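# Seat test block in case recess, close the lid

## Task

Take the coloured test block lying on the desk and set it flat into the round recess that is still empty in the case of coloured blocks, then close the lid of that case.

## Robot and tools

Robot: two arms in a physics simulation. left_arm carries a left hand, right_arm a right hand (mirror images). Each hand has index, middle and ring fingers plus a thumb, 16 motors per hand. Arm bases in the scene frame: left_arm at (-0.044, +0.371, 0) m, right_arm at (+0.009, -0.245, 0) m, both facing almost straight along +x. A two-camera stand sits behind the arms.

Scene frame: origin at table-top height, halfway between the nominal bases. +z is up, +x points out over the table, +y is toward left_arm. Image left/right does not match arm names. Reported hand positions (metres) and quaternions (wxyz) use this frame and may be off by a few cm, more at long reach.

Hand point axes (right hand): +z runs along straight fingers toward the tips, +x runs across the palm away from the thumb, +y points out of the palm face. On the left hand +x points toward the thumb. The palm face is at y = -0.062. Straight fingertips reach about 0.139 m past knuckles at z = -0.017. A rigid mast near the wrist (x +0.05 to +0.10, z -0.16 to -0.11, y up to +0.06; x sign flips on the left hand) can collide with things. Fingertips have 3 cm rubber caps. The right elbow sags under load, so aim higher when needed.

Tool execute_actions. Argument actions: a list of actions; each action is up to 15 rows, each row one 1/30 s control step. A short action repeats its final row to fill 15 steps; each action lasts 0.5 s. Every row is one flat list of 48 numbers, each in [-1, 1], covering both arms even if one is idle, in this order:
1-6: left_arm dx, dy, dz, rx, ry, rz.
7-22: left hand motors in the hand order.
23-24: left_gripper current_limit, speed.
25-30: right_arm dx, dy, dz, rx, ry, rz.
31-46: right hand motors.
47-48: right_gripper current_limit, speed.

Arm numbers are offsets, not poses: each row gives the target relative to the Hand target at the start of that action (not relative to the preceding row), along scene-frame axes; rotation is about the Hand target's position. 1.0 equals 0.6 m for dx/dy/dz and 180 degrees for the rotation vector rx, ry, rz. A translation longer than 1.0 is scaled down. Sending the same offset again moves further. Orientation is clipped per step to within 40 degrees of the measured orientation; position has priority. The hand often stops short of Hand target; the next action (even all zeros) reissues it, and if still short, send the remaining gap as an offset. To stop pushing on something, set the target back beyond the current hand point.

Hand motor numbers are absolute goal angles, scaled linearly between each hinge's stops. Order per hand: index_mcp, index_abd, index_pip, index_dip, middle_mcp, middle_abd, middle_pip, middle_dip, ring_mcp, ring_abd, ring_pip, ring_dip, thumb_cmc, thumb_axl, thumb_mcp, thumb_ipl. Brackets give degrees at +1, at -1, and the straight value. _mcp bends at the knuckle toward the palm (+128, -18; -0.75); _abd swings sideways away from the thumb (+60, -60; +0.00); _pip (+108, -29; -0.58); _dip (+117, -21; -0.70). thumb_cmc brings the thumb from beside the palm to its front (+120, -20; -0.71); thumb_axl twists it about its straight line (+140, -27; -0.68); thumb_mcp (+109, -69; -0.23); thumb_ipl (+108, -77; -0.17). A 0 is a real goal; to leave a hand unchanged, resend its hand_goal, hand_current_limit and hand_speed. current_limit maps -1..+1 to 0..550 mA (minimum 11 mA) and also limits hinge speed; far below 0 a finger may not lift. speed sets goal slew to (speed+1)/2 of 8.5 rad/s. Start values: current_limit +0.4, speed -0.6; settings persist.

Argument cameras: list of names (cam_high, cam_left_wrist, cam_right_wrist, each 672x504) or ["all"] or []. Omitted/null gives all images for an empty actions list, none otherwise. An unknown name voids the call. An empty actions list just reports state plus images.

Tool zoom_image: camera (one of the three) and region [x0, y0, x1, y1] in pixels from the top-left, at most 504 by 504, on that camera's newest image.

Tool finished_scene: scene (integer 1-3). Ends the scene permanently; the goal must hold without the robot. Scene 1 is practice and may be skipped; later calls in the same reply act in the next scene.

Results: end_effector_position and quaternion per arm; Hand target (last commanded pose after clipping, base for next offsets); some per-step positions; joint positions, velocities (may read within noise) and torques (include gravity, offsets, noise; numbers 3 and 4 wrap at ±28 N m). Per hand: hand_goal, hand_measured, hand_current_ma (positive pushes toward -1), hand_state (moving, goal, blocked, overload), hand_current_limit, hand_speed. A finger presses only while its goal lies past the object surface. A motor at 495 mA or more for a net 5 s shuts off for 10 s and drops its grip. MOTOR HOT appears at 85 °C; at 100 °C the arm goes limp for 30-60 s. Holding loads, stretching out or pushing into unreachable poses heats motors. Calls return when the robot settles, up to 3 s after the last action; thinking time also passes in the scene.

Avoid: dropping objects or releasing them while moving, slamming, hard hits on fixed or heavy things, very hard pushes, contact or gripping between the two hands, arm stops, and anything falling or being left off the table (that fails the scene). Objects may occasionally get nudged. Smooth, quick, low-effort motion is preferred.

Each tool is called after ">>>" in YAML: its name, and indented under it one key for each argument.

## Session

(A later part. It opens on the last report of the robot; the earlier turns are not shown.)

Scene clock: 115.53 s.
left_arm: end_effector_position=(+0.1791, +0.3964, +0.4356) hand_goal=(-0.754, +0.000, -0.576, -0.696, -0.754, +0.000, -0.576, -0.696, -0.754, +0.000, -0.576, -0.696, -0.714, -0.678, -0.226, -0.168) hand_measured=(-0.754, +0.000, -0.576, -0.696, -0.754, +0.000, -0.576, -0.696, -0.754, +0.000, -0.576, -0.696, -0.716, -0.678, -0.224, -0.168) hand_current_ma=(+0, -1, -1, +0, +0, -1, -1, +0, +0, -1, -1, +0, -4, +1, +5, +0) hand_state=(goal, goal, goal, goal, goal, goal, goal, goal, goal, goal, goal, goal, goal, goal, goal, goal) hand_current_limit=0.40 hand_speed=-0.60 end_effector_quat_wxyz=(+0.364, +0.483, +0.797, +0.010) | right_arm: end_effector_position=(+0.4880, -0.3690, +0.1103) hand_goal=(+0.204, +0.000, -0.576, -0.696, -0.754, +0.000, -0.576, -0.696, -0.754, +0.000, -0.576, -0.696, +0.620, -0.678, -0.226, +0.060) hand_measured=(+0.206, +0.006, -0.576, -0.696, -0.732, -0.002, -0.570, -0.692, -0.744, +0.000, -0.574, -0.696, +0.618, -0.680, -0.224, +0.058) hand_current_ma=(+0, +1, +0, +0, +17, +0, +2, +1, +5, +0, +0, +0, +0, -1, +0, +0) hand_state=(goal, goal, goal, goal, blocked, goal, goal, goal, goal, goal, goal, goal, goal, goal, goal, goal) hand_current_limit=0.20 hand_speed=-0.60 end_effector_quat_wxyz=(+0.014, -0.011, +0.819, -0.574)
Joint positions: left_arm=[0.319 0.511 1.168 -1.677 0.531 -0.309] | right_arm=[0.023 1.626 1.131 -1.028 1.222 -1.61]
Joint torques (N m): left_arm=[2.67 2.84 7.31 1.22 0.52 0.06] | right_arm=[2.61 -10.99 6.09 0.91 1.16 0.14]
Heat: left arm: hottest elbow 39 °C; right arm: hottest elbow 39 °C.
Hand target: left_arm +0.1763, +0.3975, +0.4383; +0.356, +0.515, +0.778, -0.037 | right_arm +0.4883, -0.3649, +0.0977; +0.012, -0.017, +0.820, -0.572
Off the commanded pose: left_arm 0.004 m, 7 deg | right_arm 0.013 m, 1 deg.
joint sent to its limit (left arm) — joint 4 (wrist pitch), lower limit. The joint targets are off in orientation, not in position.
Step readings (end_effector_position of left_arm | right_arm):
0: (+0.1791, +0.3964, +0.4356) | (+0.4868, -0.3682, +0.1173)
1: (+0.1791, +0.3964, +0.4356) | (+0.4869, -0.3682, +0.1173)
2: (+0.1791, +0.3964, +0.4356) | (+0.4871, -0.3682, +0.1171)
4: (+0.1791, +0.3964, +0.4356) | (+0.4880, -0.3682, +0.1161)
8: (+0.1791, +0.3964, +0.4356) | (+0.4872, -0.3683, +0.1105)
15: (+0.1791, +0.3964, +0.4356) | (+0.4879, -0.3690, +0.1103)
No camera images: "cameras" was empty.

>>> execute_actions:
  actions:
    - [[0,0,0,0,0,0,-0.754,0,-0.576,-0.696,-0.754,0,-0.576,-0.696,-0.754,0,-0.576,-0.696,-0.714,-0.678,-0.226,-0.168,0.4,-0.6,0,0,0.05,0,0,0,0.205,0,-0.576,-0.696,-0.754,0,-0.576,-0.696,-0.754,0,-0.576,-0.696,0.62,-0.678,-0.226,0.06,0.2,-0.6]]
    - [[0,0,0,0,0,0,-0.754,0,-0.576,-0.696,-0.754,0,-0.576,-0.696,-0.754,0,-0.576,-0.696,-0.714,-0.678,-0.226,-0.168,0.4,-0.6,0,-0.03,0,0,0,0,0.205,0,-0.576,-0.696,-0.754,0,-0.576,-0.696,-0.754,0,-0.576,-0.696,0.62,-0.678,-0.226,0.06,0.2,-0.6]]
    - [[0,0,0,0,0,0,-0.754,0,-0.576,-0.696,-0.754,0,-0.576,-0.696,-0.754,0,-0.576,-0.696,-0.714,-0.678,-0.226,-0.168,0.4,-0.6,0,0.005,-0.04,0,0,0,0.205,0,-0.576,-0.696,-0.754,0,-0.576,-0.696,-0.754,0,-0.576,-0.696,0.62,-0.678,-0.226,0.06,0.2,-0.6]]
  cameras: ["cam_high"]

>>> zoom_image:
  camera: "cam_high"
  region: [305, 160, 365, 215]

Scene clock: 117.67 s.
left_arm: end_effector_position=(+0.1791, +0.3964, +0.4356) hand_goal=(-0.754, +0.000, -0.576, -0.696, -0.754, +0.000, -0.576, -0.696, -0.754, +0.000, -0.576, -0.696, -0.714, -0.678, -0.226, -0.168) hand_measured=(-0.754, +0.000, -0.576, -0.696, -0.754, +0.000, -0.576, -0.696, -0.754, +0.000, -0.576, -0.696, -0.716, -0.678, -0.224, -0.168) hand_current_ma=(+0, -1, -1, +0, +0, -1, -1, +0, +0, -1, -1, +0, -4, +1, +5, +0) hand_state=(goal, goal, goal, goal, goal, goal, goal, goal, goal, goal, goal, goal, goal, goal, goal, goal) hand_current_limit=0.40 hand_speed=-0.60 end_effector_quat_wxyz=(+0.364, +0.483, +0.797, +0.010) | right_arm: end_effector_position=(+0.4903, -0.3802, +0.1092) hand_goal=(+0.204, +0.000, -0.576, -0.696, -0.754, +0.000, -0.576, -0.696, -0.754, +0.000, -0.576, -0.696, +0.620, -0.678, -0.226, +0.060) hand_measured=(+0.208, +0.006, -0.574, -0.696, -0.732, -0.002, -0.570, -0.692, -0.744, +0.000, -0.574, -0.696, +0.618, -0.680, -0.224, +0.058) hand_current_ma=(+1, +1, +0, +0, +17, +0, +2, +1, +5, +0, +0, +0, +0, -1, +0, +0) hand_state=(goal, goal, goal, goal, blocked, goal, goal, goal, goal, goal, goal, goal, goal, goal, goal, goal) hand_current_limit=0.20 hand_speed=-0.60 end_effector_quat_wxyz=(+0.013, -0.015, +0.819, -0.574)
Joint positions: left_arm=[0.319 0.511 1.168 -1.677 0.531 -0.309] | right_arm=[-0.002 1.621 1.12 -0.949 1.219 -1.696]
Joint torques (N m): left_arm=[2.73 3.08 7.25 1.26 0.52 0.05] | right_arm=[1.55 -13.27 6.26 1.1 1.17 0.02]
Heat: left arm: hottest elbow 39 °C; right arm: hottest elbow 39 °C.
Hand target: left_arm +0.1763, +0.3975, +0.4383; +0.356, +0.515, +0.778, -0.037 | right_arm +0.4883, -0.3798, +0.1037; +0.012, -0.017, +0.820, -0.572
Off the commanded pose: left_arm 0.004 m, 7 deg | right_arm 0.006 m, 0 deg.
joint sent to its limit (left arm) — joint 4 (wrist pitch), lower limit. The joint targets are off in orientation, not in position.
Step readings (end_effector_position of left_arm | right_arm):
0: (+0.1791, +0.3964, +0.4356) | (+0.4880, -0.3690, +0.1103)
1: (+0.1791, +0.3964, +0.4356) | (+0.4880, -0.3690, +0.1103)
2: (+0.1791, +0.3964, +0.4356) | (+0.4879, -0.3690, +0.1103)
4: (+0.1791, +0.3964, +0.4356) | (+0.4864, -0.3690, +0.1101)
8: (+0.1791, +0.3964, +0.4356) | (+0.4828, -0.3692, +0.1098)
15: (+0.1791, +0.3964, +0.4356) | (+0.4801, -0.3693, +0.1098)
16: (+0.1791, +0.3964, +0.4356) | (+0.4801, -0.3693, +0.1098)
17: (+0.1791, +0.3964, +0.4356) | (+0.4801, -0.3694, +0.1100)
19: (+0.1791, +0.3964, +0.4356) | (+0.4812, -0.3711, +0.1105)
23: (+0.1791, +0.3964, +0.4356) | (+0.4831, -0.3746, +0.1115)
30: (+0.1791, +0.3964, +0.4356) | (+0.4835, -0.3799, +0.1113)
31: (+0.1791, +0.3964, +0.4356) | (+0.4837, -0.3800, +0.1113)
32: (+0.1791, +0.3964, +0.4356) | (+0.4846, -0.3800, +0.1114)
34: (+0.1791, +0.3964, +0.4356) | (+0.4873, -0.3800, +0.1115)
38: (+0.1791, +0.3964, +0.4356) | (+0.4893, -0.3800, +0.1099)
45: (+0.1791, +0.3964, +0.4356) | (+0.4901, -0.3802, +0.1093)
Images, in order (width x height): cam_high 672x504.

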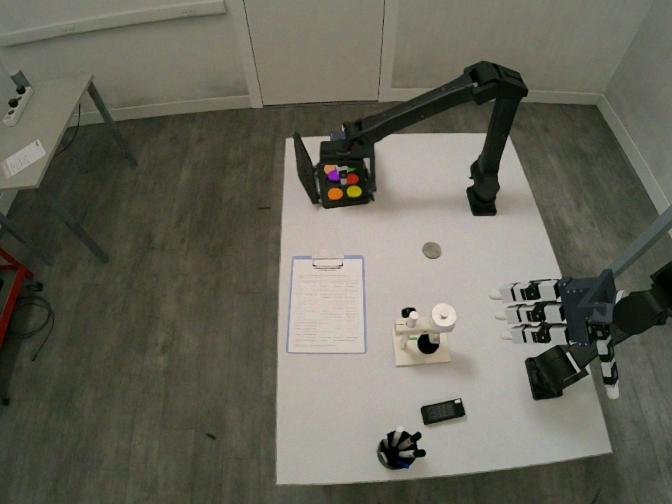

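Scaled by 8.400.

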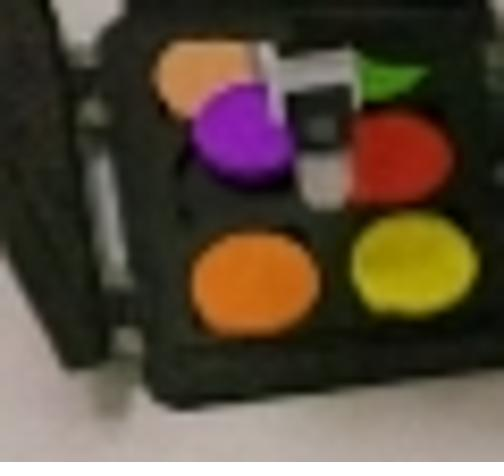

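>>> execute_actions:
  actions:
    - [[0,0,0,0,0,0,-0.754,0,-0.576,-0.696,-0.754,0,-0.576,-0.696,-0.754,0,-0.576,-0.696,-0.714,-0.678,-0.226,-0.168,0.4,-0.6,0.01,0.02,0.0,0,0,0,0.205,0,-0.576,-0.696,-0.754,0,-0.576,-0.696,-0.754,0,-0.576,-0.696,0.62,-0.678,-0.226,0.06,0.2,-0.6]]
  cameras: ["cam_high"]

>>> zoom_image:
  camera: "cam_high"
  region: [305, 160, 365, 215]

Scene clock: 119.13 s.
left_arm: end_effector_position=(+0.1791, +0.3964, +0.4356) hand_goal=(-0.754, +0.000, -0.576, -0.696, -0.754, +0.000, -0.576, -0.696, -0.754, +0.000, -0.576, -0.696, -0.714, -0.678, -0.226, -0.168) hand_measured=(-0.754, +0.000, -0.576, -0.696, -0.754, +0.000, -0.576, -0.696, -0.754, +0.000, -0.576, -0.696, -0.716, -0.678, -0.224, -0.168) hand_current_ma=(+0, -1, -1, +0, +0, -1, -1, +0, +0, -1, -1, +0, -4, +1, +5, +0) hand_state=(goal, goal, goal, goal, goal, goal, goal, goal, goal, goal, goal, goal, goal, goal, goal, goal) hand_current_limit=0.40 hand_speed=-0.60 end_effector_quat_wxyz=(+0.364, +0.483, +0.797, +0.010) | right_arm: end_effector_position=(+0.4879, -0.3741, +0.1092) hand_goal=(+0.204, +0.000, -0.576, -0.696, -0.754, +0.000, -0.576, -0.696, -0.754, +0.000, -0.576, -0.696, +0.620, -0.678, -0.226, +0.060) hand_measured=(+0.194, +0.000, -0.582, -0.698, -0.732, -0.002, -0.570, -0.692, -0.744, +0.000, -0.574, -0.696, +0.618, -0.680, -0.224, +0.058) hand_current_ma=(-5, +0, -2, +0, +17, +0, +2, +1, +5, +0, +0, +0, +0, -1, +0, +0) hand_state=(goal, goal, goal, goal, blocked, goal, goal, goal, goal, goal, goal, goal, goal, goal, goal, goal) hand_current_limit=0.20 hand_speed=-0.60 end_effector_quat_wxyz=(+0.016, -0.008, +0.818, -0.575)
Joint positions: left_arm=[0.319 0.511 1.168 -1.677 0.531 -0.309] | right_arm=[0.013 1.623 1.12 -0.995 1.224 -1.63]
Joint torques (N m): left_arm=[2.73 3.14 7.23 1.25 0.52 0.04] | right_arm=[2.61 -11.11 8.24 -0.21 1.08 0.06]
Heat: left arm: hottest elbow 39 °C; right arm: hottest elbow 39 °C.
Hand target: left_arm +0.1763, +0.3975, +0.4383; +0.356, +0.515, +0.778, -0.037 | right_arm +0.4943, -0.3678, +0.1037; +0.012, -0.017, +0.820, -0.572
Off the commanded pose: left_arm 0.004 m, 7 deg | right_arm 0.010 m, 1 deg.
joint sent to its limit (left arm) — joint 4 (wrist pitch), lower limit. The joint targets are off in orientation, not in position.
Step readings (end_effector_position of left_arm | right_arm):
0: (+0.1791, +0.3964, +0.4356) | (+0.4903, -0.3802, +0.1092)
1: (+0.1791, +0.3964, +0.4356) | (+0.4903, -0.3802, +0.1092)
2: (+0.1791, +0.3964, +0.4356) | (+0.4905, -0.3802, +0.1093)
4: (+0.1791, +0.3964, +0.4356) | (+0.4898, -0.3798, +0.1093)
8: (+0.1791, +0.3964, +0.4356) | (+0.4886, -0.3762, +0.1095)
15: (+0.1791, +0.3964, +0.4356) | (+0.4879, -0.3740, +0.1093)
Images, in order (width x height): cam_high 672x504.

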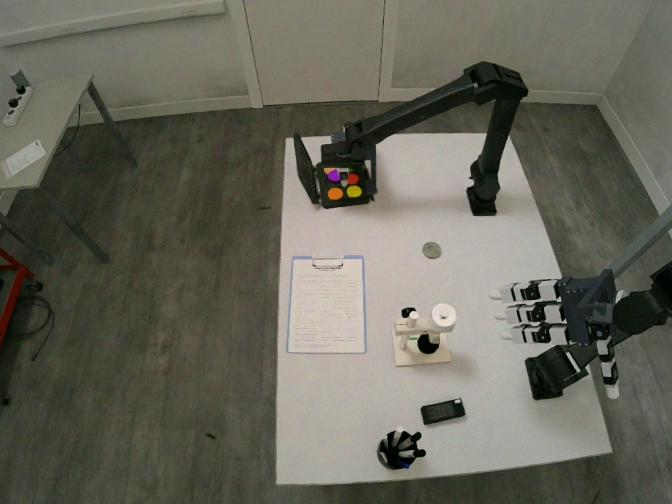

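Scaled by 8.400.

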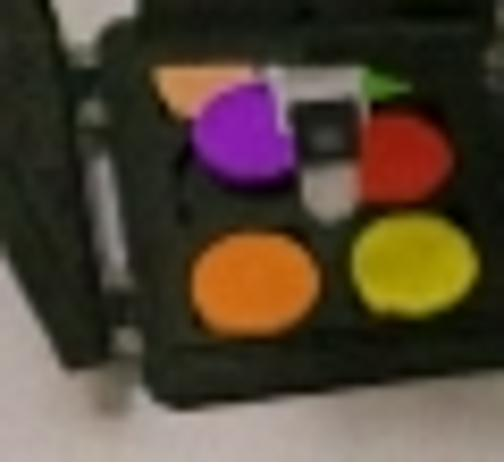

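>>> execute_actions:
  actions:
    - [[0,0,0,0,0,0,-0.754,0,-0.576,-0.696,-0.754,0,-0.576,-0.696,-0.754,0,-0.576,-0.696,-0.714,-0.678,-0.226,-0.168,0.4,-0.6,0,0,0.1,0,0,0,0.205,0,-0.576,-0.696,-0.754,0,-0.576,-0.696,-0.754,0,-0.576,-0.696,0.62,-0.678,-0.226,0.06,0.2,-0.6]]
    - [[0,0,0,0,0,0,-0.754,0,-0.576,-0.696,-0.754,0,-0.576,-0.696,-0.754,0,-0.576,-0.696,-0.714,-0.678,-0.226,-0.168,0.4,-0.6,0.03,-0.02,0.02,0,0,0,-0.342,0,0.08,-0.087,-0.342,0,0.08,-0.087,-0.754,0,-0.576,-0.696,0.657,-0.678,-0.226,0.0,0.2,-0.6]]
  cameras: ["cam_high","cam_right_wrist"]

>>> zoom_image:
  camera: "cam_high"
  region: [305, 160, 365, 215]

Scene clock: 122.40 s.
left_arm: end_effector_position=(+0.1791, +0.3964, +0.4356) hand_goal=(-0.754, +0.000, -0.576, -0.696, -0.754, +0.000, -0.576, -0.696, -0.754, +0.000, -0.576, -0.696, -0.714, -0.678, -0.226, -0.168) hand_measured=(-0.754, +0.000, -0.576, -0.696, -0.754, +0.000, -0.576, -0.696, -0.754, +0.000, -0.576, -0.696, -0.716, -0.678, -0.224, -0.168) hand_current_ma=(+0, -1, -1, +0, +0, -1, -1, +0, +0, -1, -1, +0, -4, +1, +5, +0) hand_state=(goal, goal, goal, goal, goal, goal, goal, goal, goal, goal, goal, goal, goal, goal, goal, goal) hand_current_limit=0.40 hand_speed=-0.60 end_effector_quat_wxyz=(+0.364, +0.483, +0.797, +0.010) | right_arm: end_effector_position=(+0.4903, -0.3757, +0.1542) hand_goal=(-0.342, +0.000, +0.080, -0.088, -0.342, +0.000, +0.080, -0.088, -0.754, +0.000, -0.576, -0.696, +0.656, -0.678, -0.226, +0.000) hand_measured=(-0.330, -0.004, +0.078, -0.092, -0.338, -0.002, +0.078, -0.092, -0.744, +0.000, -0.574, -0.696, +0.650, -0.680, -0.224, +0.002) hand_current_ma=(+7, +0, -1, -1, +1, +0, -1, -1, +5, +0, +0, +0, -1, -1, +0, +1) hand_state=(goal, goal, goal, goal, goal, goal, goal, goal, goal, goal, goal, goal, goal, goal, goal, goal) hand_current_limit=0.20 hand_speed=-0.60 end_effector_quat_wxyz=(-0.009, -0.035, +0.819, -0.572)
Joint positions: left_arm=[0.319 0.511 1.168 -1.677 0.531 -0.309] | right_arm=[0.007 1.596 1.225 -1.14 1.219 -1.692]
Joint torques (N m): left_arm=[2.84 2.78 7.28 1.26 0.53 0.05] | right_arm=[1.14 -13.04 11.74 0.36 1.27 -0.01]
Heat: left arm: hottest elbow 39 °C; right arm: hottest elbow 39 °C.
Hand target: left_arm +0.1763, +0.3975, +0.4383; +0.356, +0.515, +0.778, -0.037 | right_arm +0.5123, -0.3798, +0.1756; +0.012, -0.017, +0.820, -0.573
Off the commanded pose: left_arm 0.004 m, 7 deg | right_arm 0.031 m, 3 deg.
joint sent to its limit (left arm) — joint 4 (wrist pitch), lower limit. The joint targets are off in orientation, not in position.
Step readings (end_effector_position of left_arm | right_arm):
0: (+0.1791, +0.3964, +0.4356) | (+0.4879, -0.3741, +0.1092)
1: (+0.1791, +0.3964, +0.4356) | (+0.4876, -0.3741, +0.1091)
2: (+0.1791, +0.3964, +0.4356) | (+0.4859, -0.3741, +0.1089)
4: (+0.1791, +0.3964, +0.4356) | (+0.4814, -0.3740, +0.1100)
8: (+0.1791, +0.3964, +0.4356) | (+0.4716, -0.3734, +0.1159)
15: (+0.1791, +0.3964, +0.4356) | (+0.4722, -0.3730, +0.1307)
16: (+0.1791, +0.3964, +0.4356) | (+0.4725, -0.3728, +0.1316)
17: (+0.1791, +0.3964, +0.4356) | (+0.4734, -0.3728, +0.1327)
19: (+0.1791, +0.3964, +0.4356) | (+0.4767, -0.3727, +0.1365)
23: (+0.1791, +0.3964, +0.4356) | (+0.4867, -0.3741, +0.1482)
30: (+0.1791, +0.3964, +0.4356) | (+0.4909, -0.3753, +0.1543)
Images, in order (width x height): cam_high 672x504, cam_right_wrist 672x504.

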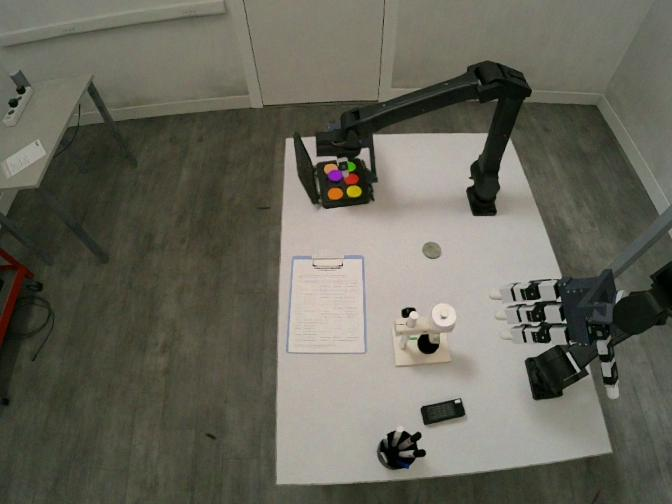

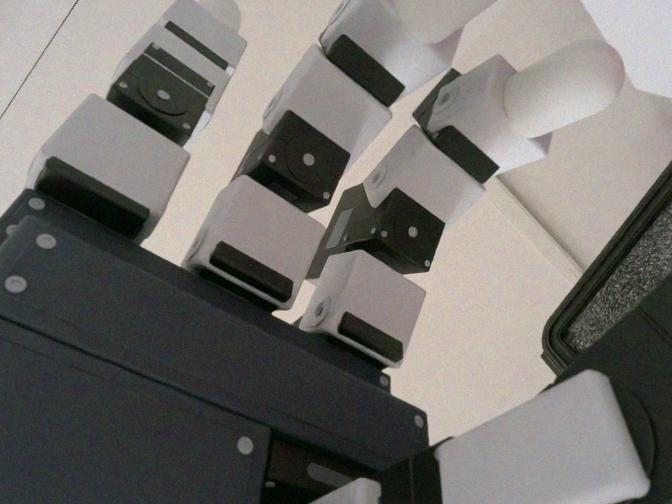

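Scaled by 8.400.

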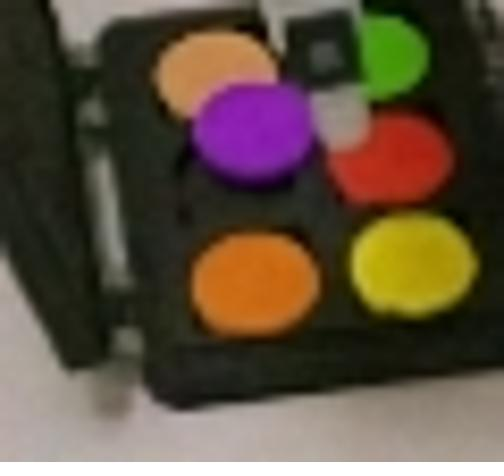

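>>> execute_actions:
  actions:
    - [[0,0,0,0,0,0,-0.754,0,-0.576,-0.696,-0.754,0,-0.576,-0.696,-0.754,0,-0.576,-0.696,-0.714,-0.678,-0.226,-0.168,0.4,-0.6,0.03,-0.02,-0.06,0,0,0,-0.342,0,0.08,-0.087,-0.342,0,0.08,-0.087,-0.754,0,-0.576,-0.696,0.657,-0.678,-0.226,0.0,0.2,-0.6]]
    - [[0,0,0,0,0,0,-0.754,0,-0.576,-0.696,-0.754,0,-0.576,-0.696,-0.754,0,-0.576,-0.696,-0.714,-0.678,-0.226,-0.168,0.4,-0.6,0.0,0.0,-0.04,0,0,0,-0.342,0,0.08,-0.087,-0.342,0,0.08,-0.087,-0.754,0,-0.576,-0.696,0.657,-0.678,-0.226,0.0,0.2,-0.6]]
  cameras: ["cam_high"]

>>> zoom_image:
  camera: "cam_high"
  region: [305, 160, 365, 215]

Scene clock: 123.90 s.
left_arm: end_effector_position=(+0.1791, +0.3964, +0.4356) hand_goal=(-0.754, +0.000, -0.576, -0.696, -0.754, +0.000, -0.576, -0.696, -0.754, +0.000, -0.576, -0.696, -0.714, -0.678, -0.226, -0.168) hand_measured=(-0.754, +0.000, -0.576, -0.696, -0.754, +0.000, -0.576, -0.696, -0.754, +0.000, -0.576, -0.696, -0.716, -0.678, -0.224, -0.168) hand_current_ma=(+0, -1, -1, +0, +0, -1, -1, +0, +0, -1, -1, +0, -4, +1, +5, +0) hand_state=(goal, goal, goal, goal, goal, goal, goal, goal, goal, goal, goal, goal, goal, goal, goal, goal) hand_current_limit=0.40 hand_speed=-0.60 end_effector_quat_wxyz=(+0.364, +0.483, +0.797, +0.010) | right_arm: end_effector_position=(+0.5239, -0.3887, +0.1177) hand_goal=(-0.342, +0.000, +0.080, -0.088, -0.342, +0.000, +0.080, -0.088, -0.754, +0.000, -0.576, -0.696, +0.656, -0.678, -0.226, +0.000) hand_measured=(-0.330, -0.002, +0.078, -0.092, -0.338, -0.002, +0.078, -0.092, -0.744, +0.000, -0.574, -0.696, +0.652, -0.680, -0.224, +0.002) hand_current_ma=(+7, +0, +0, -1, +1, +0, +0, -1, +5, +0, +0, +0, -1, -1, +0, +1) hand_state=(goal, goal, goal, goal, goal, goal, goal, goal, goal, goal, goal, goal, goal, goal, goal, goal) hand_current_limit=0.20 hand_speed=-0.60 end_effector_quat_wxyz=(+0.010, -0.019, +0.820, -0.572)
Joint positions: left_arm=[0.319 0.511 1.168 -1.677 0.531 -0.309] | right_arm=[-0.021 1.683 1.225 -0.94 1.214 -1.76]
Joint torques (N m): left_arm=[2.78 2.84 7.23 1.24 0.53 0.05] | right_arm=[1.26 -13.27 8.06 1.06 1.27 -0.06]
Heat: left arm: hottest elbow 39 °C; right arm: hottest elbow 39 °C.
Hand target: left_arm +0.1763, +0.3975, +0.4383; +0.356, +0.515, +0.778, -0.037 | right_arm +0.5303, -0.3919, +0.1156; +0.012, -0.017, +0.820, -0.572
Off the commanded pose: left_arm 0.004 m, 7 deg | right_arm 0.007 m, 0 deg.
joint sent to its limit (left arm) — joint 4 (wrist pitch), lower limit. The joint targets are off in orientation, not in position.
Step readings (end_effector_position of left_arm | right_arm):
0: (+0.1791, +0.3964, +0.4356) | (+0.4902, -0.3757, +0.1542)
1: (+0.1791, +0.3964, +0.4356) | (+0.4903, -0.3758, +0.1542)
2: (+0.1791, +0.3964, +0.4356) | (+0.4916, -0.3760, +0.1542)
4: (+0.1791, +0.3964, +0.4356) | (+0.4979, -0.3782, +0.1517)
8: (+0.1791, +0.3964, +0.4356) | (+0.5068, -0.3848, +0.1374)
15: (+0.1791, +0.3964, +0.4356) | (+0.5103, -0.3886, +0.1242)
16: (+0.1791, +0.3964, +0.4356) | (+0.5106, -0.3886, +0.1243)
17: (+0.1791, +0.3964, +0.4356) | (+0.5118, -0.3886, +0.1244)
19: (+0.1791, +0.3964, +0.4356) | (+0.5158, -0.3887, +0.1244)
23: (+0.1791, +0.3964, +0.4356) | (+0.5214, -0.3888, +0.1221)
30: (+0.1791, +0.3964, +0.4356) | (+0.5236, -0.3887, +0.1177)
Images, in order (width x height): cam_high 672x504.

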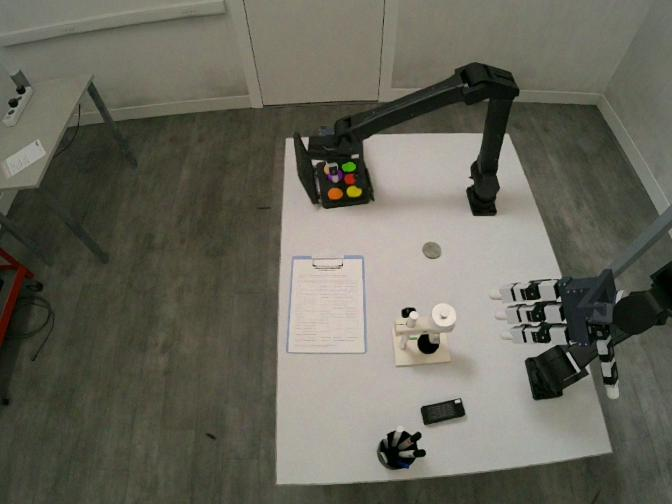

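Scaled by 8.400.

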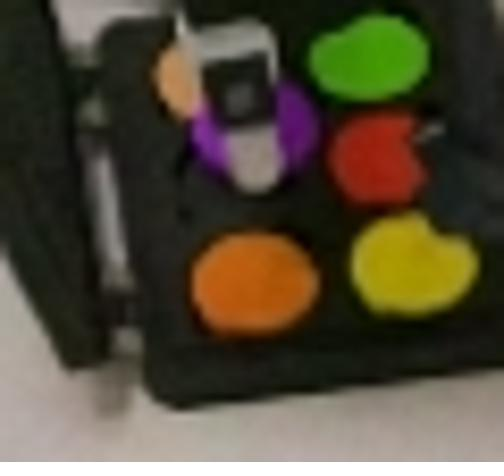

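>>> execute_actions:
  actions:
    - [[0,0,0,0,0,0,-0.754,0,-0.576,-0.696,-0.754,0,-0.576,-0.696,-0.754,0,-0.576,-0.696,-0.714,-0.678,-0.226,-0.168,0.4,-0.6,0.0,0.0,-0.035,0,0,0,-0.342,0,0.08,-0.087,-0.342,0,0.08,-0.087,-0.754,0,-0.576,-0.696,0.657,-0.678,-0.226,0.0,0.2,-0.6]]
    - [[0,0,0,0,0,0,-0.754,0,-0.576,-0.696,-0.754,0,-0.576,-0.696,-0.754,0,-0.576,-0.696,-0.714,-0.678,-0.226,-0.168,0.4,-0.6,0.0,0.0,-0.028,0,0,0,-0.342,0,0.08,-0.087,-0.342,0,0.08,-0.087,-0.754,0,-0.576,-0.696,0.657,-0.678,-0.226,0.0,0.2,-0.6]]
  cameras: ["cam_high","cam_right_wrist"]

>>> zoom_image:
  camera: "cam_high"
  region: [305, 160, 365, 215]

>>> zoom_image:
  camera: "cam_right_wrist"
  region: [450, 0, 672, 200]

Scene clock: 125.47 s.
left_arm: end_effector_position=(+0.1791, +0.3964, +0.4356) hand_goal=(-0.754, +0.000, -0.576, -0.696, -0.754, +0.000, -0.576, -0.696, -0.754, +0.000, -0.576, -0.696, -0.714, -0.678, -0.226, -0.168) hand_measured=(-0.754, +0.000, -0.576, -0.696, -0.754, +0.000, -0.576, -0.696, -0.754, +0.000, -0.576, -0.696, -0.716, -0.678, -0.224, -0.168) hand_current_ma=(+0, -1, -1, +0, +0, -1, -1, +0, +0, -1, -1, +0, -4, +1, +5, +0) hand_state=(goal, goal, goal, goal, goal, goal, goal, goal, goal, goal, goal, goal, goal, goal, goal, goal) hand_current_limit=0.40 hand_speed=-0.60 end_effector_quat_wxyz=(+0.364, +0.483, +0.797, +0.010) | right_arm: end_effector_position=(+0.5314, -0.3888, +0.0862) hand_goal=(-0.342, +0.000, +0.080, -0.088, -0.342, +0.000, +0.080, -0.088, -0.754, +0.000, -0.576, -0.696, +0.656, -0.678, -0.226, +0.000) hand_measured=(-0.330, -0.002, +0.078, -0.092, -0.338, -0.002, +0.078, -0.092, -0.744, +0.000, -0.574, -0.696, +0.652, -0.680, -0.224, +0.002) hand_current_ma=(+7, +0, +0, -1, +1, +0, +0, -1, +5, +0, +0, +0, -1, -1, +0, +1) hand_state=(goal, goal, goal, goal, goal, goal, goal, goal, goal, goal, goal, goal, goal, goal, goal, goal) hand_current_limit=0.20 hand_speed=-0.60 end_effector_quat_wxyz=(+0.017, -0.015, +0.820, -0.573)
Joint positions: left_arm=[0.319 0.511 1.168 -1.677 0.531 -0.309] | right_arm=[-0.021 1.733 1.197 -0.846 1.213 -1.761]
Joint torques (N m): left_arm=[2.55 3.02 7.24 1.2 0.53 0.04] | right_arm=[0.97 -14.04 6.56 1.1 1.31 -0.01]
Heat: left arm: hottest elbow 39 °C; right arm: hottest elbow 39 °C.
Hand target: left_arm +0.1763, +0.3975, +0.4383; +0.356, +0.515, +0.778, -0.037 | right_arm +0.5302, -0.3919, +0.0778; +0.011, -0.017, +0.820, -0.573
Off the commanded pose: left_arm 0.004 m, 7 deg | right_arm 0.009 m, 1 deg.
joint sent to its limit (left arm) — joint 4 (wrist pitch), lower limit. The joint targets are off in orientation, not in position.
Step readings (end_effector_position of left_arm | right_arm):
0: (+0.1791, +0.3964, +0.4356) | (+0.5238, -0.3887, +0.1177)
1: (+0.1791, +0.3964, +0.4356) | (+0.5239, -0.3887, +0.1177)
2: (+0.1791, +0.3964, +0.4356) | (+0.5247, -0.3887, +0.1177)
4: (+0.1791, +0.3964, +0.4356) | (+0.5278, -0.3888, +0.1169)
8: (+0.1791, +0.3964, +0.4356) | (+0.5320, -0.3889, +0.1112)
15: (+0.1791, +0.3964, +0.4356) | (+0.5309, -0.3889, +0.1041)
16: (+0.1791, +0.3964, +0.4356) | (+0.5311, -0.3889, +0.1041)
17: (+0.1791, +0.3964, +0.4356) | (+0.5316, -0.3889, +0.1038)
19: (+0.1791, +0.3964, +0.4356) | (+0.5329, -0.3889, +0.1025)
23: (+0.1791, +0.3964, +0.4356) | (+0.5320, -0.3889, +0.0943)
30: (+0.1791, +0.3964, +0.4356) | (+0.5309, -0.3888, +0.0861)
Images, in order (width x height): cam_high 672x504, cam_right_wrist 672x504.

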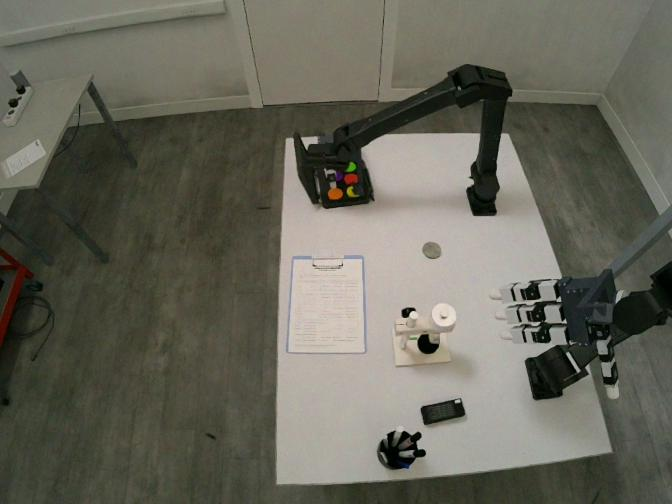

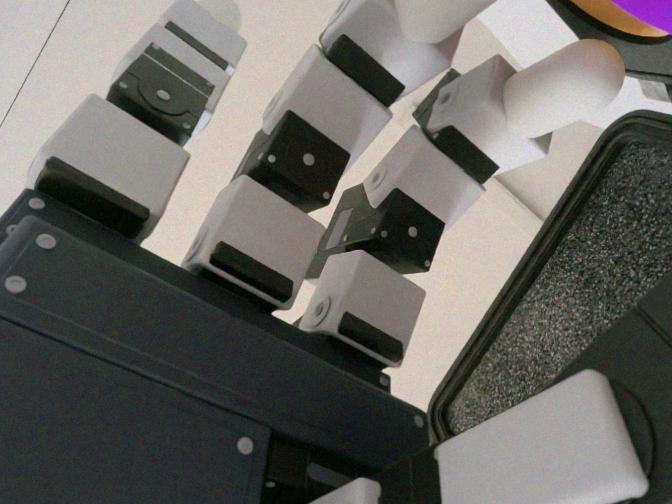

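Scaled by 8.400.

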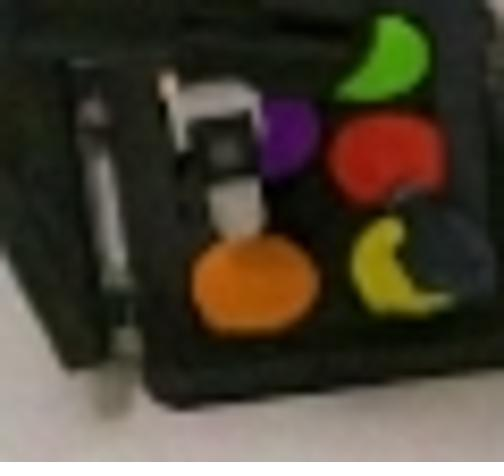

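Scaled by 2.270.

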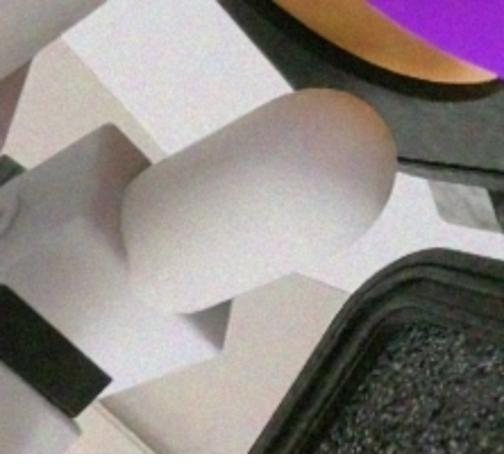

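>>> execute_actions:
  actions:
    - [[0,0,0,0,0,0,-0.754,0,-0.576,-0.696,-0.754,0,-0.576,-0.696,-0.754,0,-0.576,-0.696,-0.714,-0.678,-0.226,-0.168,0.4,-0.6,-0.014,0.0,-0.01,0,0,0,-0.342,0,0.08,-0.087,-0.342,0,0.08,-0.087,-0.754,0,-0.576,-0.696,0.657,-0.678,-0.226,0.0,0.2,-0.6]]
  cameras: ["cam_high"]

>>> zoom_image:
  camera: "cam_high"
  region: [305, 160, 365, 215]

Scene clock: 126.43 s.
left_arm: end_effector_position=(+0.1791, +0.3964, +0.4356) hand_goal=(-0.754, +0.000, -0.576, -0.696, -0.754, +0.000, -0.576, -0.696, -0.754, +0.000, -0.576, -0.696, -0.714, -0.678, -0.226, -0.168) hand_measured=(-0.754, +0.000, -0.576, -0.696, -0.754, +0.000, -0.576, -0.696, -0.754, +0.000, -0.576, -0.696, -0.716, -0.678, -0.224, -0.168) hand_current_ma=(+0, -1, -1, +0, +0, -1, -1, +0, +0, -1, -1, +0, -4, +1, +5, +0) hand_state=(goal, goal, goal, goal, goal, goal, goal, goal, goal, goal, goal, goal, goal, goal, goal, goal) hand_current_limit=0.40 hand_speed=-0.60 end_effector_quat_wxyz=(+0.364, +0.483, +0.797, +0.010) | right_arm: end_effector_position=(+0.5247, -0.3890, +0.0772) hand_goal=(-0.342, +0.000, +0.080, -0.088, -0.342, +0.000, +0.080, -0.088, -0.754, +0.000, -0.576, -0.696, +0.656, -0.678, -0.226, +0.000) hand_measured=(-0.330, -0.002, +0.078, -0.090, -0.338, -0.002, +0.082, -0.086, -0.744, +0.000, -0.574, -0.696, +0.652, -0.680, -0.224, +0.002) hand_current_ma=(+6, +0, +0, +0, +1, +0, +0, +0, +5, +0, +0, +0, -1, -1, +0, +1) hand_state=(goal, goal, goal, goal, goal, goal, goal, goal, goal, goal, goal, goal, goal, goal, goal, goal) hand_current_limit=0.20 hand_speed=-0.60 end_effector_quat_wxyz=(+0.014, -0.017, +0.819, -0.573)
Joint positions: left_arm=[0.319 0.511 1.168 -1.677 0.531 -0.309] | right_arm=[-0.021 1.733 1.17 -0.823 1.215 -1.764]
Joint torques (N m): left_arm=[2.73 2.84 7.2 1.25 0.52 0.05] | right_arm=[1.03 -14.68 6.04 0.99 1.23 0.02]
Heat: left arm: hottest elbow 39 °C; right arm: hottest elbow 39 °C.
Hand target: left_arm +0.1763, +0.3975, +0.4383; +0.356, +0.515, +0.778, -0.037 | right_arm +0.5218, -0.3919, +0.0717; +0.011, -0.017, +0.820, -0.573
Off the commanded pose: left_arm 0.004 m, 7 deg | right_arm 0.007 m, 0 deg.
joint sent to its limit (left arm) — joint 4 (wrist pitch), lower limit. The joint targets are off in orientation, not in position.
Step readings (end_effector_position of left_arm | right_arm):
0: (+0.1791, +0.3964, +0.4356) | (+0.5314, -0.3888, +0.0862)
1: (+0.1791, +0.3964, +0.4356) | (+0.5315, -0.3888, +0.0862)
2: (+0.1791, +0.3964, +0.4356) | (+0.5314, -0.3888, +0.0858)
4: (+0.1791, +0.3964, +0.4356) | (+0.5303, -0.3888, +0.0836)
8: (+0.1791, +0.3964, +0.4356) | (+0.5242, -0.3887, +0.0772)
15: (+0.1791, +0.3964, +0.4356) | (+0.5246, -0.3890, +0.0772)
Images, in order (width x height): cam_high 672x504.

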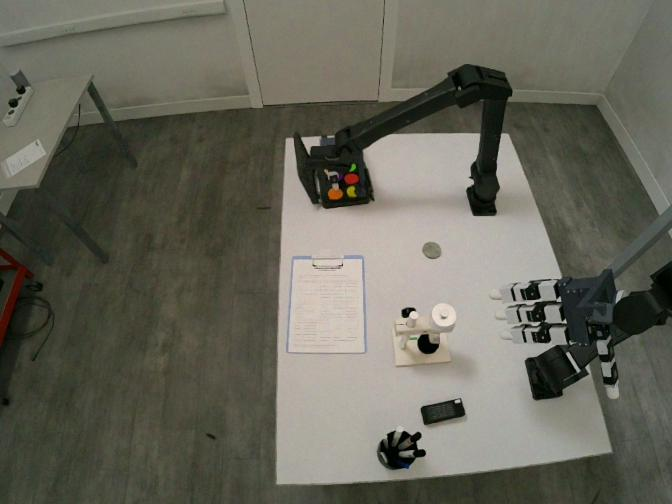

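Scaled by 8.400.

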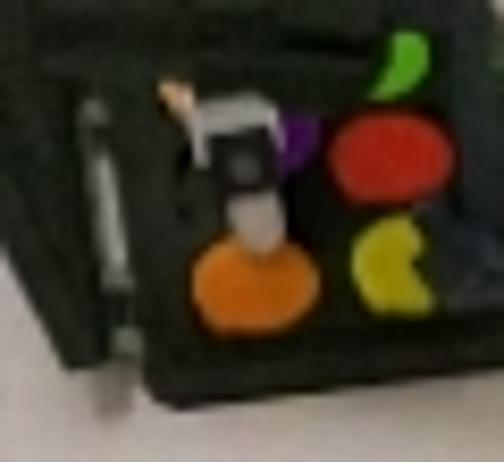

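>>> execute_actions:
  actions:
    - [[0,0,0,0,0,0,-0.754,0,-0.576,-0.696,-0.754,0,-0.576,-0.696,-0.754,0,-0.576,-0.696,-0.714,-0.678,-0.226,-0.168,0.4,-0.6,0.0,0.0,0.006,0,0,0,-0.274,0,0.299,-0.377,-0.274,0,0.299,-0.377,-0.754,0,-0.576,-0.696,0.657,-0.678,-0.226,0.0,0.2,-0.8]]
    - [[0,0,0,0,0,0,-0.754,0,-0.576,-0.696,-0.754,0,-0.576,-0.696,-0.754,0,-0.576,-0.696,-0.714,-0.678,-0.226,-0.168,0.4,-0.6,0.0,0.0,0.0,0,0,0,-0.205,0,0.328,-0.435,-0.205,0,0.328,-0.435,-0.754,0,-0.576,-0.696,0.657,-0.678,-0.226,0.0,0.2,-0.8]]
  cameras: ["cam_high","cam_right_wrist"]

>>> zoom_image:
  camera: "cam_high"
  region: [305, 160, 365, 215]

>>> zoom_image:
  camera: "cam_right_wrist"
  region: [450, 0, 672, 200]

Scene clock: 128.30 s.
left_arm: end_effector_position=(+0.1791, +0.3964, +0.4356) hand_goal=(-0.754, +0.000, -0.576, -0.696, -0.754, +0.000, -0.576, -0.696, -0.754, +0.000, -0.576, -0.696, -0.714, -0.678, -0.226, -0.168) hand_measured=(-0.754, +0.000, -0.576, -0.696, -0.754, +0.000, -0.576, -0.696, -0.754, +0.000, -0.576, -0.696, -0.716, -0.678, -0.224, -0.168) hand_current_ma=(+0, -1, -1, +0, +0, -1, -1, +0, +0, -1, -1, +0, -4, +1, +5, +0) hand_state=(goal, goal, goal, goal, goal, goal, goal, goal, goal, goal, goal, goal, goal, goal, goal, goal) hand_current_limit=0.40 hand_speed=-0.60 end_effector_quat_wxyz=(+0.364, +0.483, +0.797, +0.010) | right_arm: end_effector_position=(+0.5246, -0.3889, +0.0770) hand_goal=(-0.206, +0.000, +0.328, -0.436, -0.206, +0.000, +0.328, -0.436, -0.754, +0.000, -0.576, -0.696, +0.656, -0.678, -0.226, +0.000) hand_measured=(-0.208, -0.002, +0.322, -0.434, -0.206, -0.002, +0.322, -0.434, -0.744, +0.000, -0.574, -0.696, +0.652, -0.680, -0.224, +0.002) hand_current_ma=(+0, +0, -2, +0, +0, +0, -2, +0, +5, +0, +0, +0, -1, -1, +0, +1) hand_state=(goal, goal, goal, goal, goal, goal, goal, goal, goal, goal, goal, goal, goal, goal, goal, goal) hand_current_limit=0.20 hand_speed=-0.80 end_effector_quat_wxyz=(+0.014, -0.018, +0.819, -0.573)
Joint positions: left_arm=[0.319 0.511 1.168 -1.677 0.531 -0.309] | right_arm=[-0.021 1.733 1.17 -0.823 1.214 -1.765]
Joint torques (N m): left_arm=[2.61 3.08 7.25 1.22 0.53 0.03] | right_arm=[1.14 -15.33 6.31 0.88 1.2 0.04]
Heat: left arm: hottest elbow 39 °C; right arm: hottest elbow 39 °C.
Hand target: left_arm +0.1763, +0.3975, +0.4383; +0.356, +0.515, +0.778, -0.037 | right_arm +0.5217, -0.3920, +0.0753; +0.011, -0.017, +0.820, -0.573
Off the commanded pose: left_arm 0.004 m, 7 deg | right_arm 0.005 m, 0 deg.
joint sent to its limit (left arm) — joint 4 (wrist pitch), lower limit. The joint targets are off in orientation, not in position.
Step readings (end_effector_position of left_arm | right_arm):
0: (+0.1791, +0.3964, +0.4356) | (+0.5246, -0.3890, +0.0772)
1: (+0.1791, +0.3964, +0.4356) | (+0.5246, -0.3890, +0.0772)
2: (+0.1791, +0.3964, +0.4356) | (+0.5246, -0.3890, +0.0772)
4: (+0.1791, +0.3964, +0.4356) | (+0.5246, -0.3892, +0.0772)
8: (+0.1791, +0.3964, +0.4356) | (+0.5246, -0.3889, +0.0770)
15: (+0.1791, +0.3964, +0.4356) | (+0.5246, -0.3889, +0.0770)
16: (+0.1791, +0.3964, +0.4356) | (+0.5246, -0.3889, +0.0770)
17: (+0.1791, +0.3964, +0.4356) | (+0.5246, -0.3889, +0.0770)
19: (+0.1791, +0.3964, +0.4356) | (+0.5246, -0.3889, +0.0770)
23: (+0.1791, +0.3964, +0.4356) | (+0.5246, -0.3889, +0.0770)
30: (+0.1791, +0.3964, +0.4356) | (+0.5246, -0.3889, +0.0770)
Images, in order (width x height): cam_high 672x504, cam_right_wrist 672x504.

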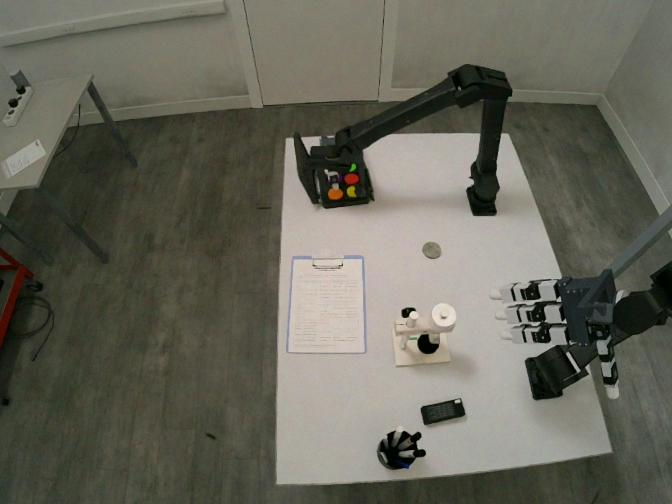

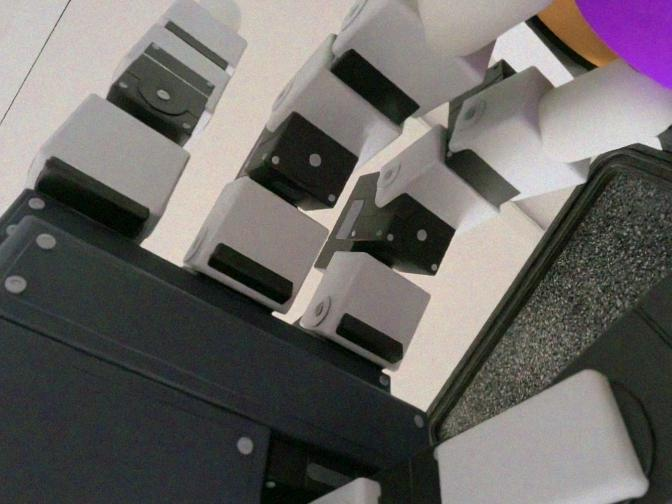

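Scaled by 8.400.

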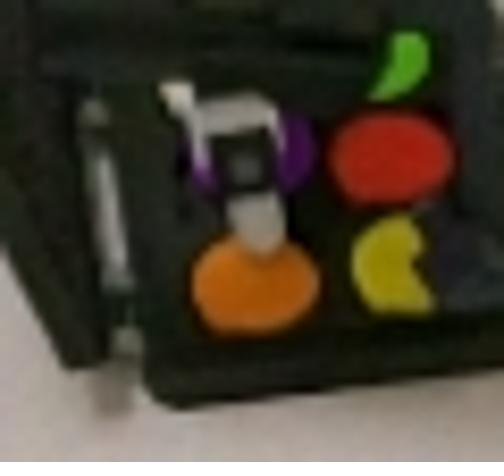

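Scaled by 2.270.

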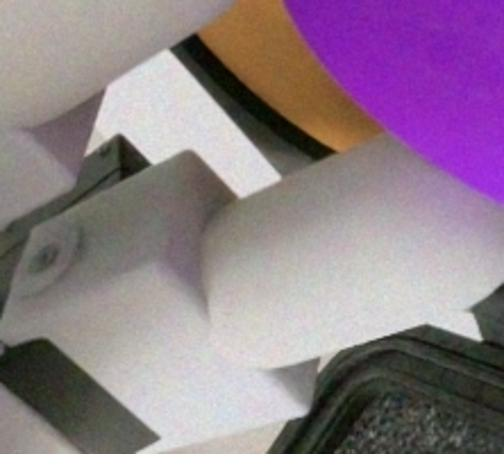

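>>> execute_actions:
  actions:
    - [[0,0,0,0,0,0,-0.754,0,-0.576,-0.696,-0.754,0,-0.576,-0.696,-0.754,0,-0.576,-0.696,-0.714,-0.678,-0.226,-0.168,0.4,-0.6,0.008,0.015,0.008,0,0,0,-0.205,0,0.328,-0.435,-0.205,0,0.328,-0.435,-0.754,0,-0.576,-0.696,0.657,-0.678,-0.226,0.0,0.2,-0.8]]
  cameras: ["cam_high"]

>>> zoom_image:
  camera: "cam_high"
  region: [305, 160, 365, 215]

Scene clock: 129.43 s.
left_arm: end_effector_position=(+0.1791, +0.3964, +0.4356) hand_goal=(-0.754, +0.000, -0.576, -0.696, -0.754, +0.000, -0.576, -0.696, -0.754, +0.000, -0.576, -0.696, -0.714, -0.678, -0.226, -0.168) hand_measured=(-0.754, +0.000, -0.576, -0.696, -0.754, +0.000, -0.576, -0.696, -0.754, +0.000, -0.576, -0.696, -0.716, -0.678, -0.224, -0.168) hand_current_ma=(+0, -1, -1, +0, +0, -1, -1, +0, +0, -1, -1, +0, -4, +1, +5, +0) hand_state=(goal, goal, goal, goal, goal, goal, goal, goal, goal, goal, goal, goal, goal, goal, goal, goal) hand_current_limit=0.40 hand_speed=-0.60 end_effector_quat_wxyz=(+0.364, +0.483, +0.797, +0.010) | right_arm: end_effector_position=(+0.5188, -0.3883, +0.0763) hand_goal=(-0.206, +0.000, +0.328, -0.436, -0.206, +0.000, +0.328, -0.436, -0.754, +0.000, -0.576, -0.696, +0.656, -0.678, -0.226, +0.000) hand_measured=(-0.206, -0.002, +0.328, -0.434, -0.206, -0.002, +0.324, -0.434, -0.744, +0.000, -0.574, -0.696, +0.652, -0.680, -0.224, +0.002) hand_current_ma=(+0, +0, +0, +0, +0, +0, -1, +0, +5, +0, +0, +0, -1, -1, +0, +1) hand_state=(goal, goal, goal, goal, goal, goal, goal, goal, goal, goal, goal, goal, goal, goal, goal, goal) hand_current_limit=0.20 hand_speed=-0.80 end_effector_quat_wxyz=(+0.008, -0.014, +0.820, -0.573)
Joint positions: left_arm=[0.319 0.511 1.168 -1.677 0.531 -0.309] | right_arm=[-0.019 1.733 1.17 -0.868 1.216 -1.723]
Joint torques (N m): left_arm=[2.49 2.9 7.28 1.21 0.54 0.05] | right_arm=[3.31 -14.51 8.4 -0.08 1.24 0.1]
Heat: left arm: hottest elbow 39 °C; right arm: hottest elbow 39 °C.
Hand target: left_arm +0.1763, +0.3975, +0.4383; +0.356, +0.515, +0.778, -0.037 | right_arm +0.5266, -0.3829, +0.0801; +0.011, -0.017, +0.820, -0.572
Off the commanded pose: left_arm 0.004 m, 7 deg | right_arm 0.010 m, 1 deg.
joint sent to its limit (left arm) — joint 4 (wrist pitch), lower limit. The joint targets are off in orientation, not in position.
Step readings (end_effector_position of left_arm | right_arm):
0: (+0.1791, +0.3964, +0.4356) | (+0.5246, -0.3889, +0.0770)
1: (+0.1791, +0.3964, +0.4356) | (+0.5246, -0.3889, +0.0770)
2: (+0.1791, +0.3964, +0.4356) | (+0.5246, -0.3889, +0.0770)
4: (+0.1791, +0.3964, +0.4356) | (+0.5230, -0.3889, +0.0767)
8: (+0.1791, +0.3964, +0.4356) | (+0.5201, -0.3889, +0.0763)
15: (+0.1791, +0.3964, +0.4356) | (+0.5189, -0.3883, +0.0763)
Images, in order (width x height): cam_high 672x504.

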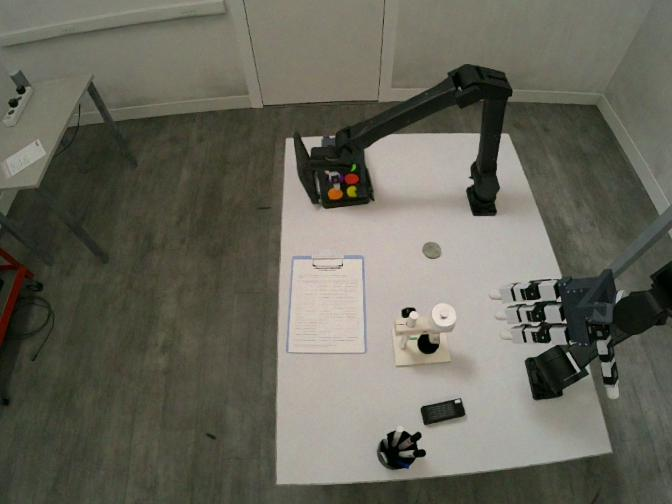

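Scaled by 8.400.

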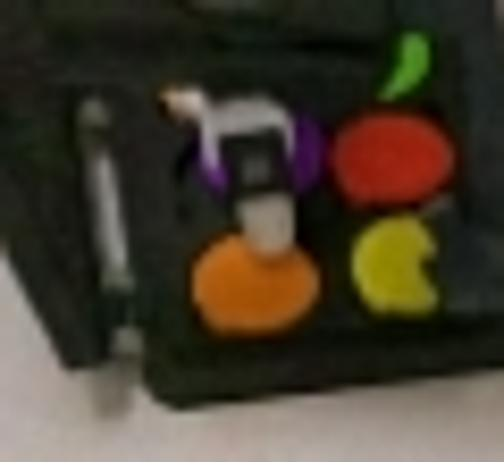

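>>> execute_actions:
  actions:
    - [[0,0,0,0,0,0,-0.754,0,-0.576,-0.696,-0.754,0,-0.576,-0.696,-0.754,0,-0.576,-0.696,-0.714,-0.678,-0.226,-0.168,0.4,-0.6,0.012,0.012,-0.004,0,0,0,-0.205,0,0.328,-0.435,-0.205,0,0.328,-0.435,-0.754,0,-0.576,-0.696,0.657,-0.678,-0.226,0.0,0.2,-0.8]]
  cameras: ["cam_high"]

>>> zoom_image:
  camera: "cam_high"
  region: [305, 160, 365, 215]

Scene clock: 130.57 s.
left_arm: end_effector_position=(+0.1791, +0.3964, +0.4356) hand_goal=(-0.754, +0.000, -0.576, -0.696, -0.754, +0.000, -0.576, -0.696, -0.754, +0.000, -0.576, -0.696, -0.714, -0.678, -0.226, -0.168) hand_measured=(-0.754, +0.000, -0.576, -0.696, -0.754, +0.000, -0.576, -0.696, -0.754, +0.000, -0.576, -0.696, -0.716, -0.678, -0.224, -0.168) hand_current_ma=(+0, -1, -1, +0, +0, -1, -1, +0, +0, -1, -1, +0, -4, +1, +5, +0) hand_state=(goal, goal, goal, goal, goal, goal, goal, goal, goal, goal, goal, goal, goal, goal, goal, goal) hand_current_limit=0.40 hand_speed=-0.60 end_effector_quat_wxyz=(+0.364, +0.483, +0.797, +0.010) | right_arm: end_effector_position=(+0.5160, -0.3838, +0.0762) hand_goal=(-0.206, +0.000, +0.328, -0.436, -0.206, +0.000, +0.328, -0.436, -0.754, +0.000, -0.576, -0.696, +0.656, -0.678, -0.226, +0.000) hand_measured=(-0.214, -0.002, +0.328, -0.434, -0.204, -0.002, +0.324, -0.434, -0.744, +0.000, -0.574, -0.696, +0.652, -0.680, -0.224, +0.002) hand_current_ma=(-3, +0, +0, +0, +0, +0, -1, +0, +5, +0, +0, +0, -1, -1, +0, +1) hand_state=(goal, goal, goal, goal, goal, goal, goal, goal, goal, goal, goal, goal, goal, goal, goal, goal) hand_current_limit=0.20 hand_speed=-0.80 end_effector_quat_wxyz=(+0.007, -0.011, +0.818, -0.575)
Joint positions: left_arm=[0.319 0.511 1.168 -1.677 0.531 -0.309] | right_arm=[-0.008 1.735 1.17 -0.906 1.225 -1.678]
Joint torques (N m): left_arm=[2.55 3.08 7.2 1.18 0.54 0.04] | right_arm=[4.07 -12.34 10.06 -0.31 0.97 0.1]
Heat: left arm: hottest elbow 39 °C; right arm: hottest elbow 39 °C.
Hand target: left_arm +0.1763, +0.3975, +0.4383; +0.356, +0.515, +0.778, -0.037 | right_arm +0.5337, -0.3758, +0.0779; +0.011, -0.017, +0.820, -0.573
Off the commanded pose: left_arm 0.004 m, 7 deg | right_arm 0.020 m, 1 deg.
joint sent to its limit (left arm) — joint 4 (wrist pitch), lower limit. The joint targets are off in orientation, not in position.
Step readings (end_effector_position of left_arm | right_arm):
0: (+0.1791, +0.3964, +0.4356) | (+0.5188, -0.3883, +0.0763)
1: (+0.1791, +0.3964, +0.4356) | (+0.5187, -0.3883, +0.0763)
2: (+0.1791, +0.3964, +0.4356) | (+0.5184, -0.3881, +0.0762)
4: (+0.1791, +0.3964, +0.4356) | (+0.5173, -0.3870, +0.0762)
8: (+0.1791, +0.3964, +0.4356) | (+0.5163, -0.3842, +0.0763)
15: (+0.1791, +0.3964, +0.4356) | (+0.5160, -0.3838, +0.0762)
Images, in order (width x height): cam_high 672x504.

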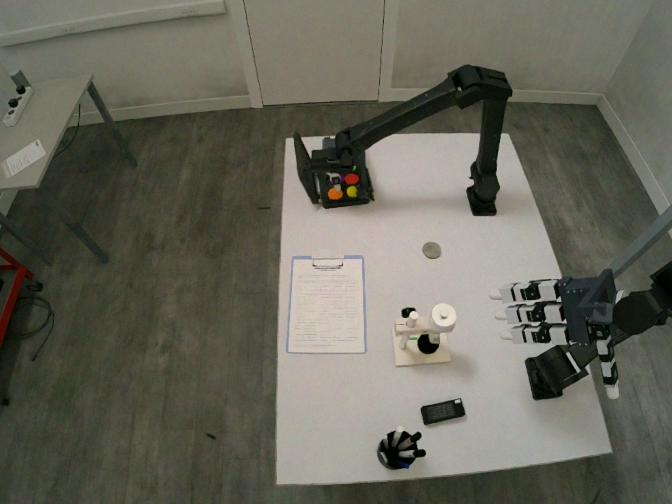

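Scaled by 8.400.

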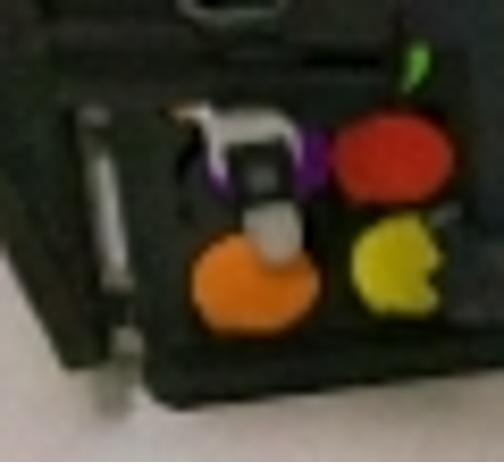

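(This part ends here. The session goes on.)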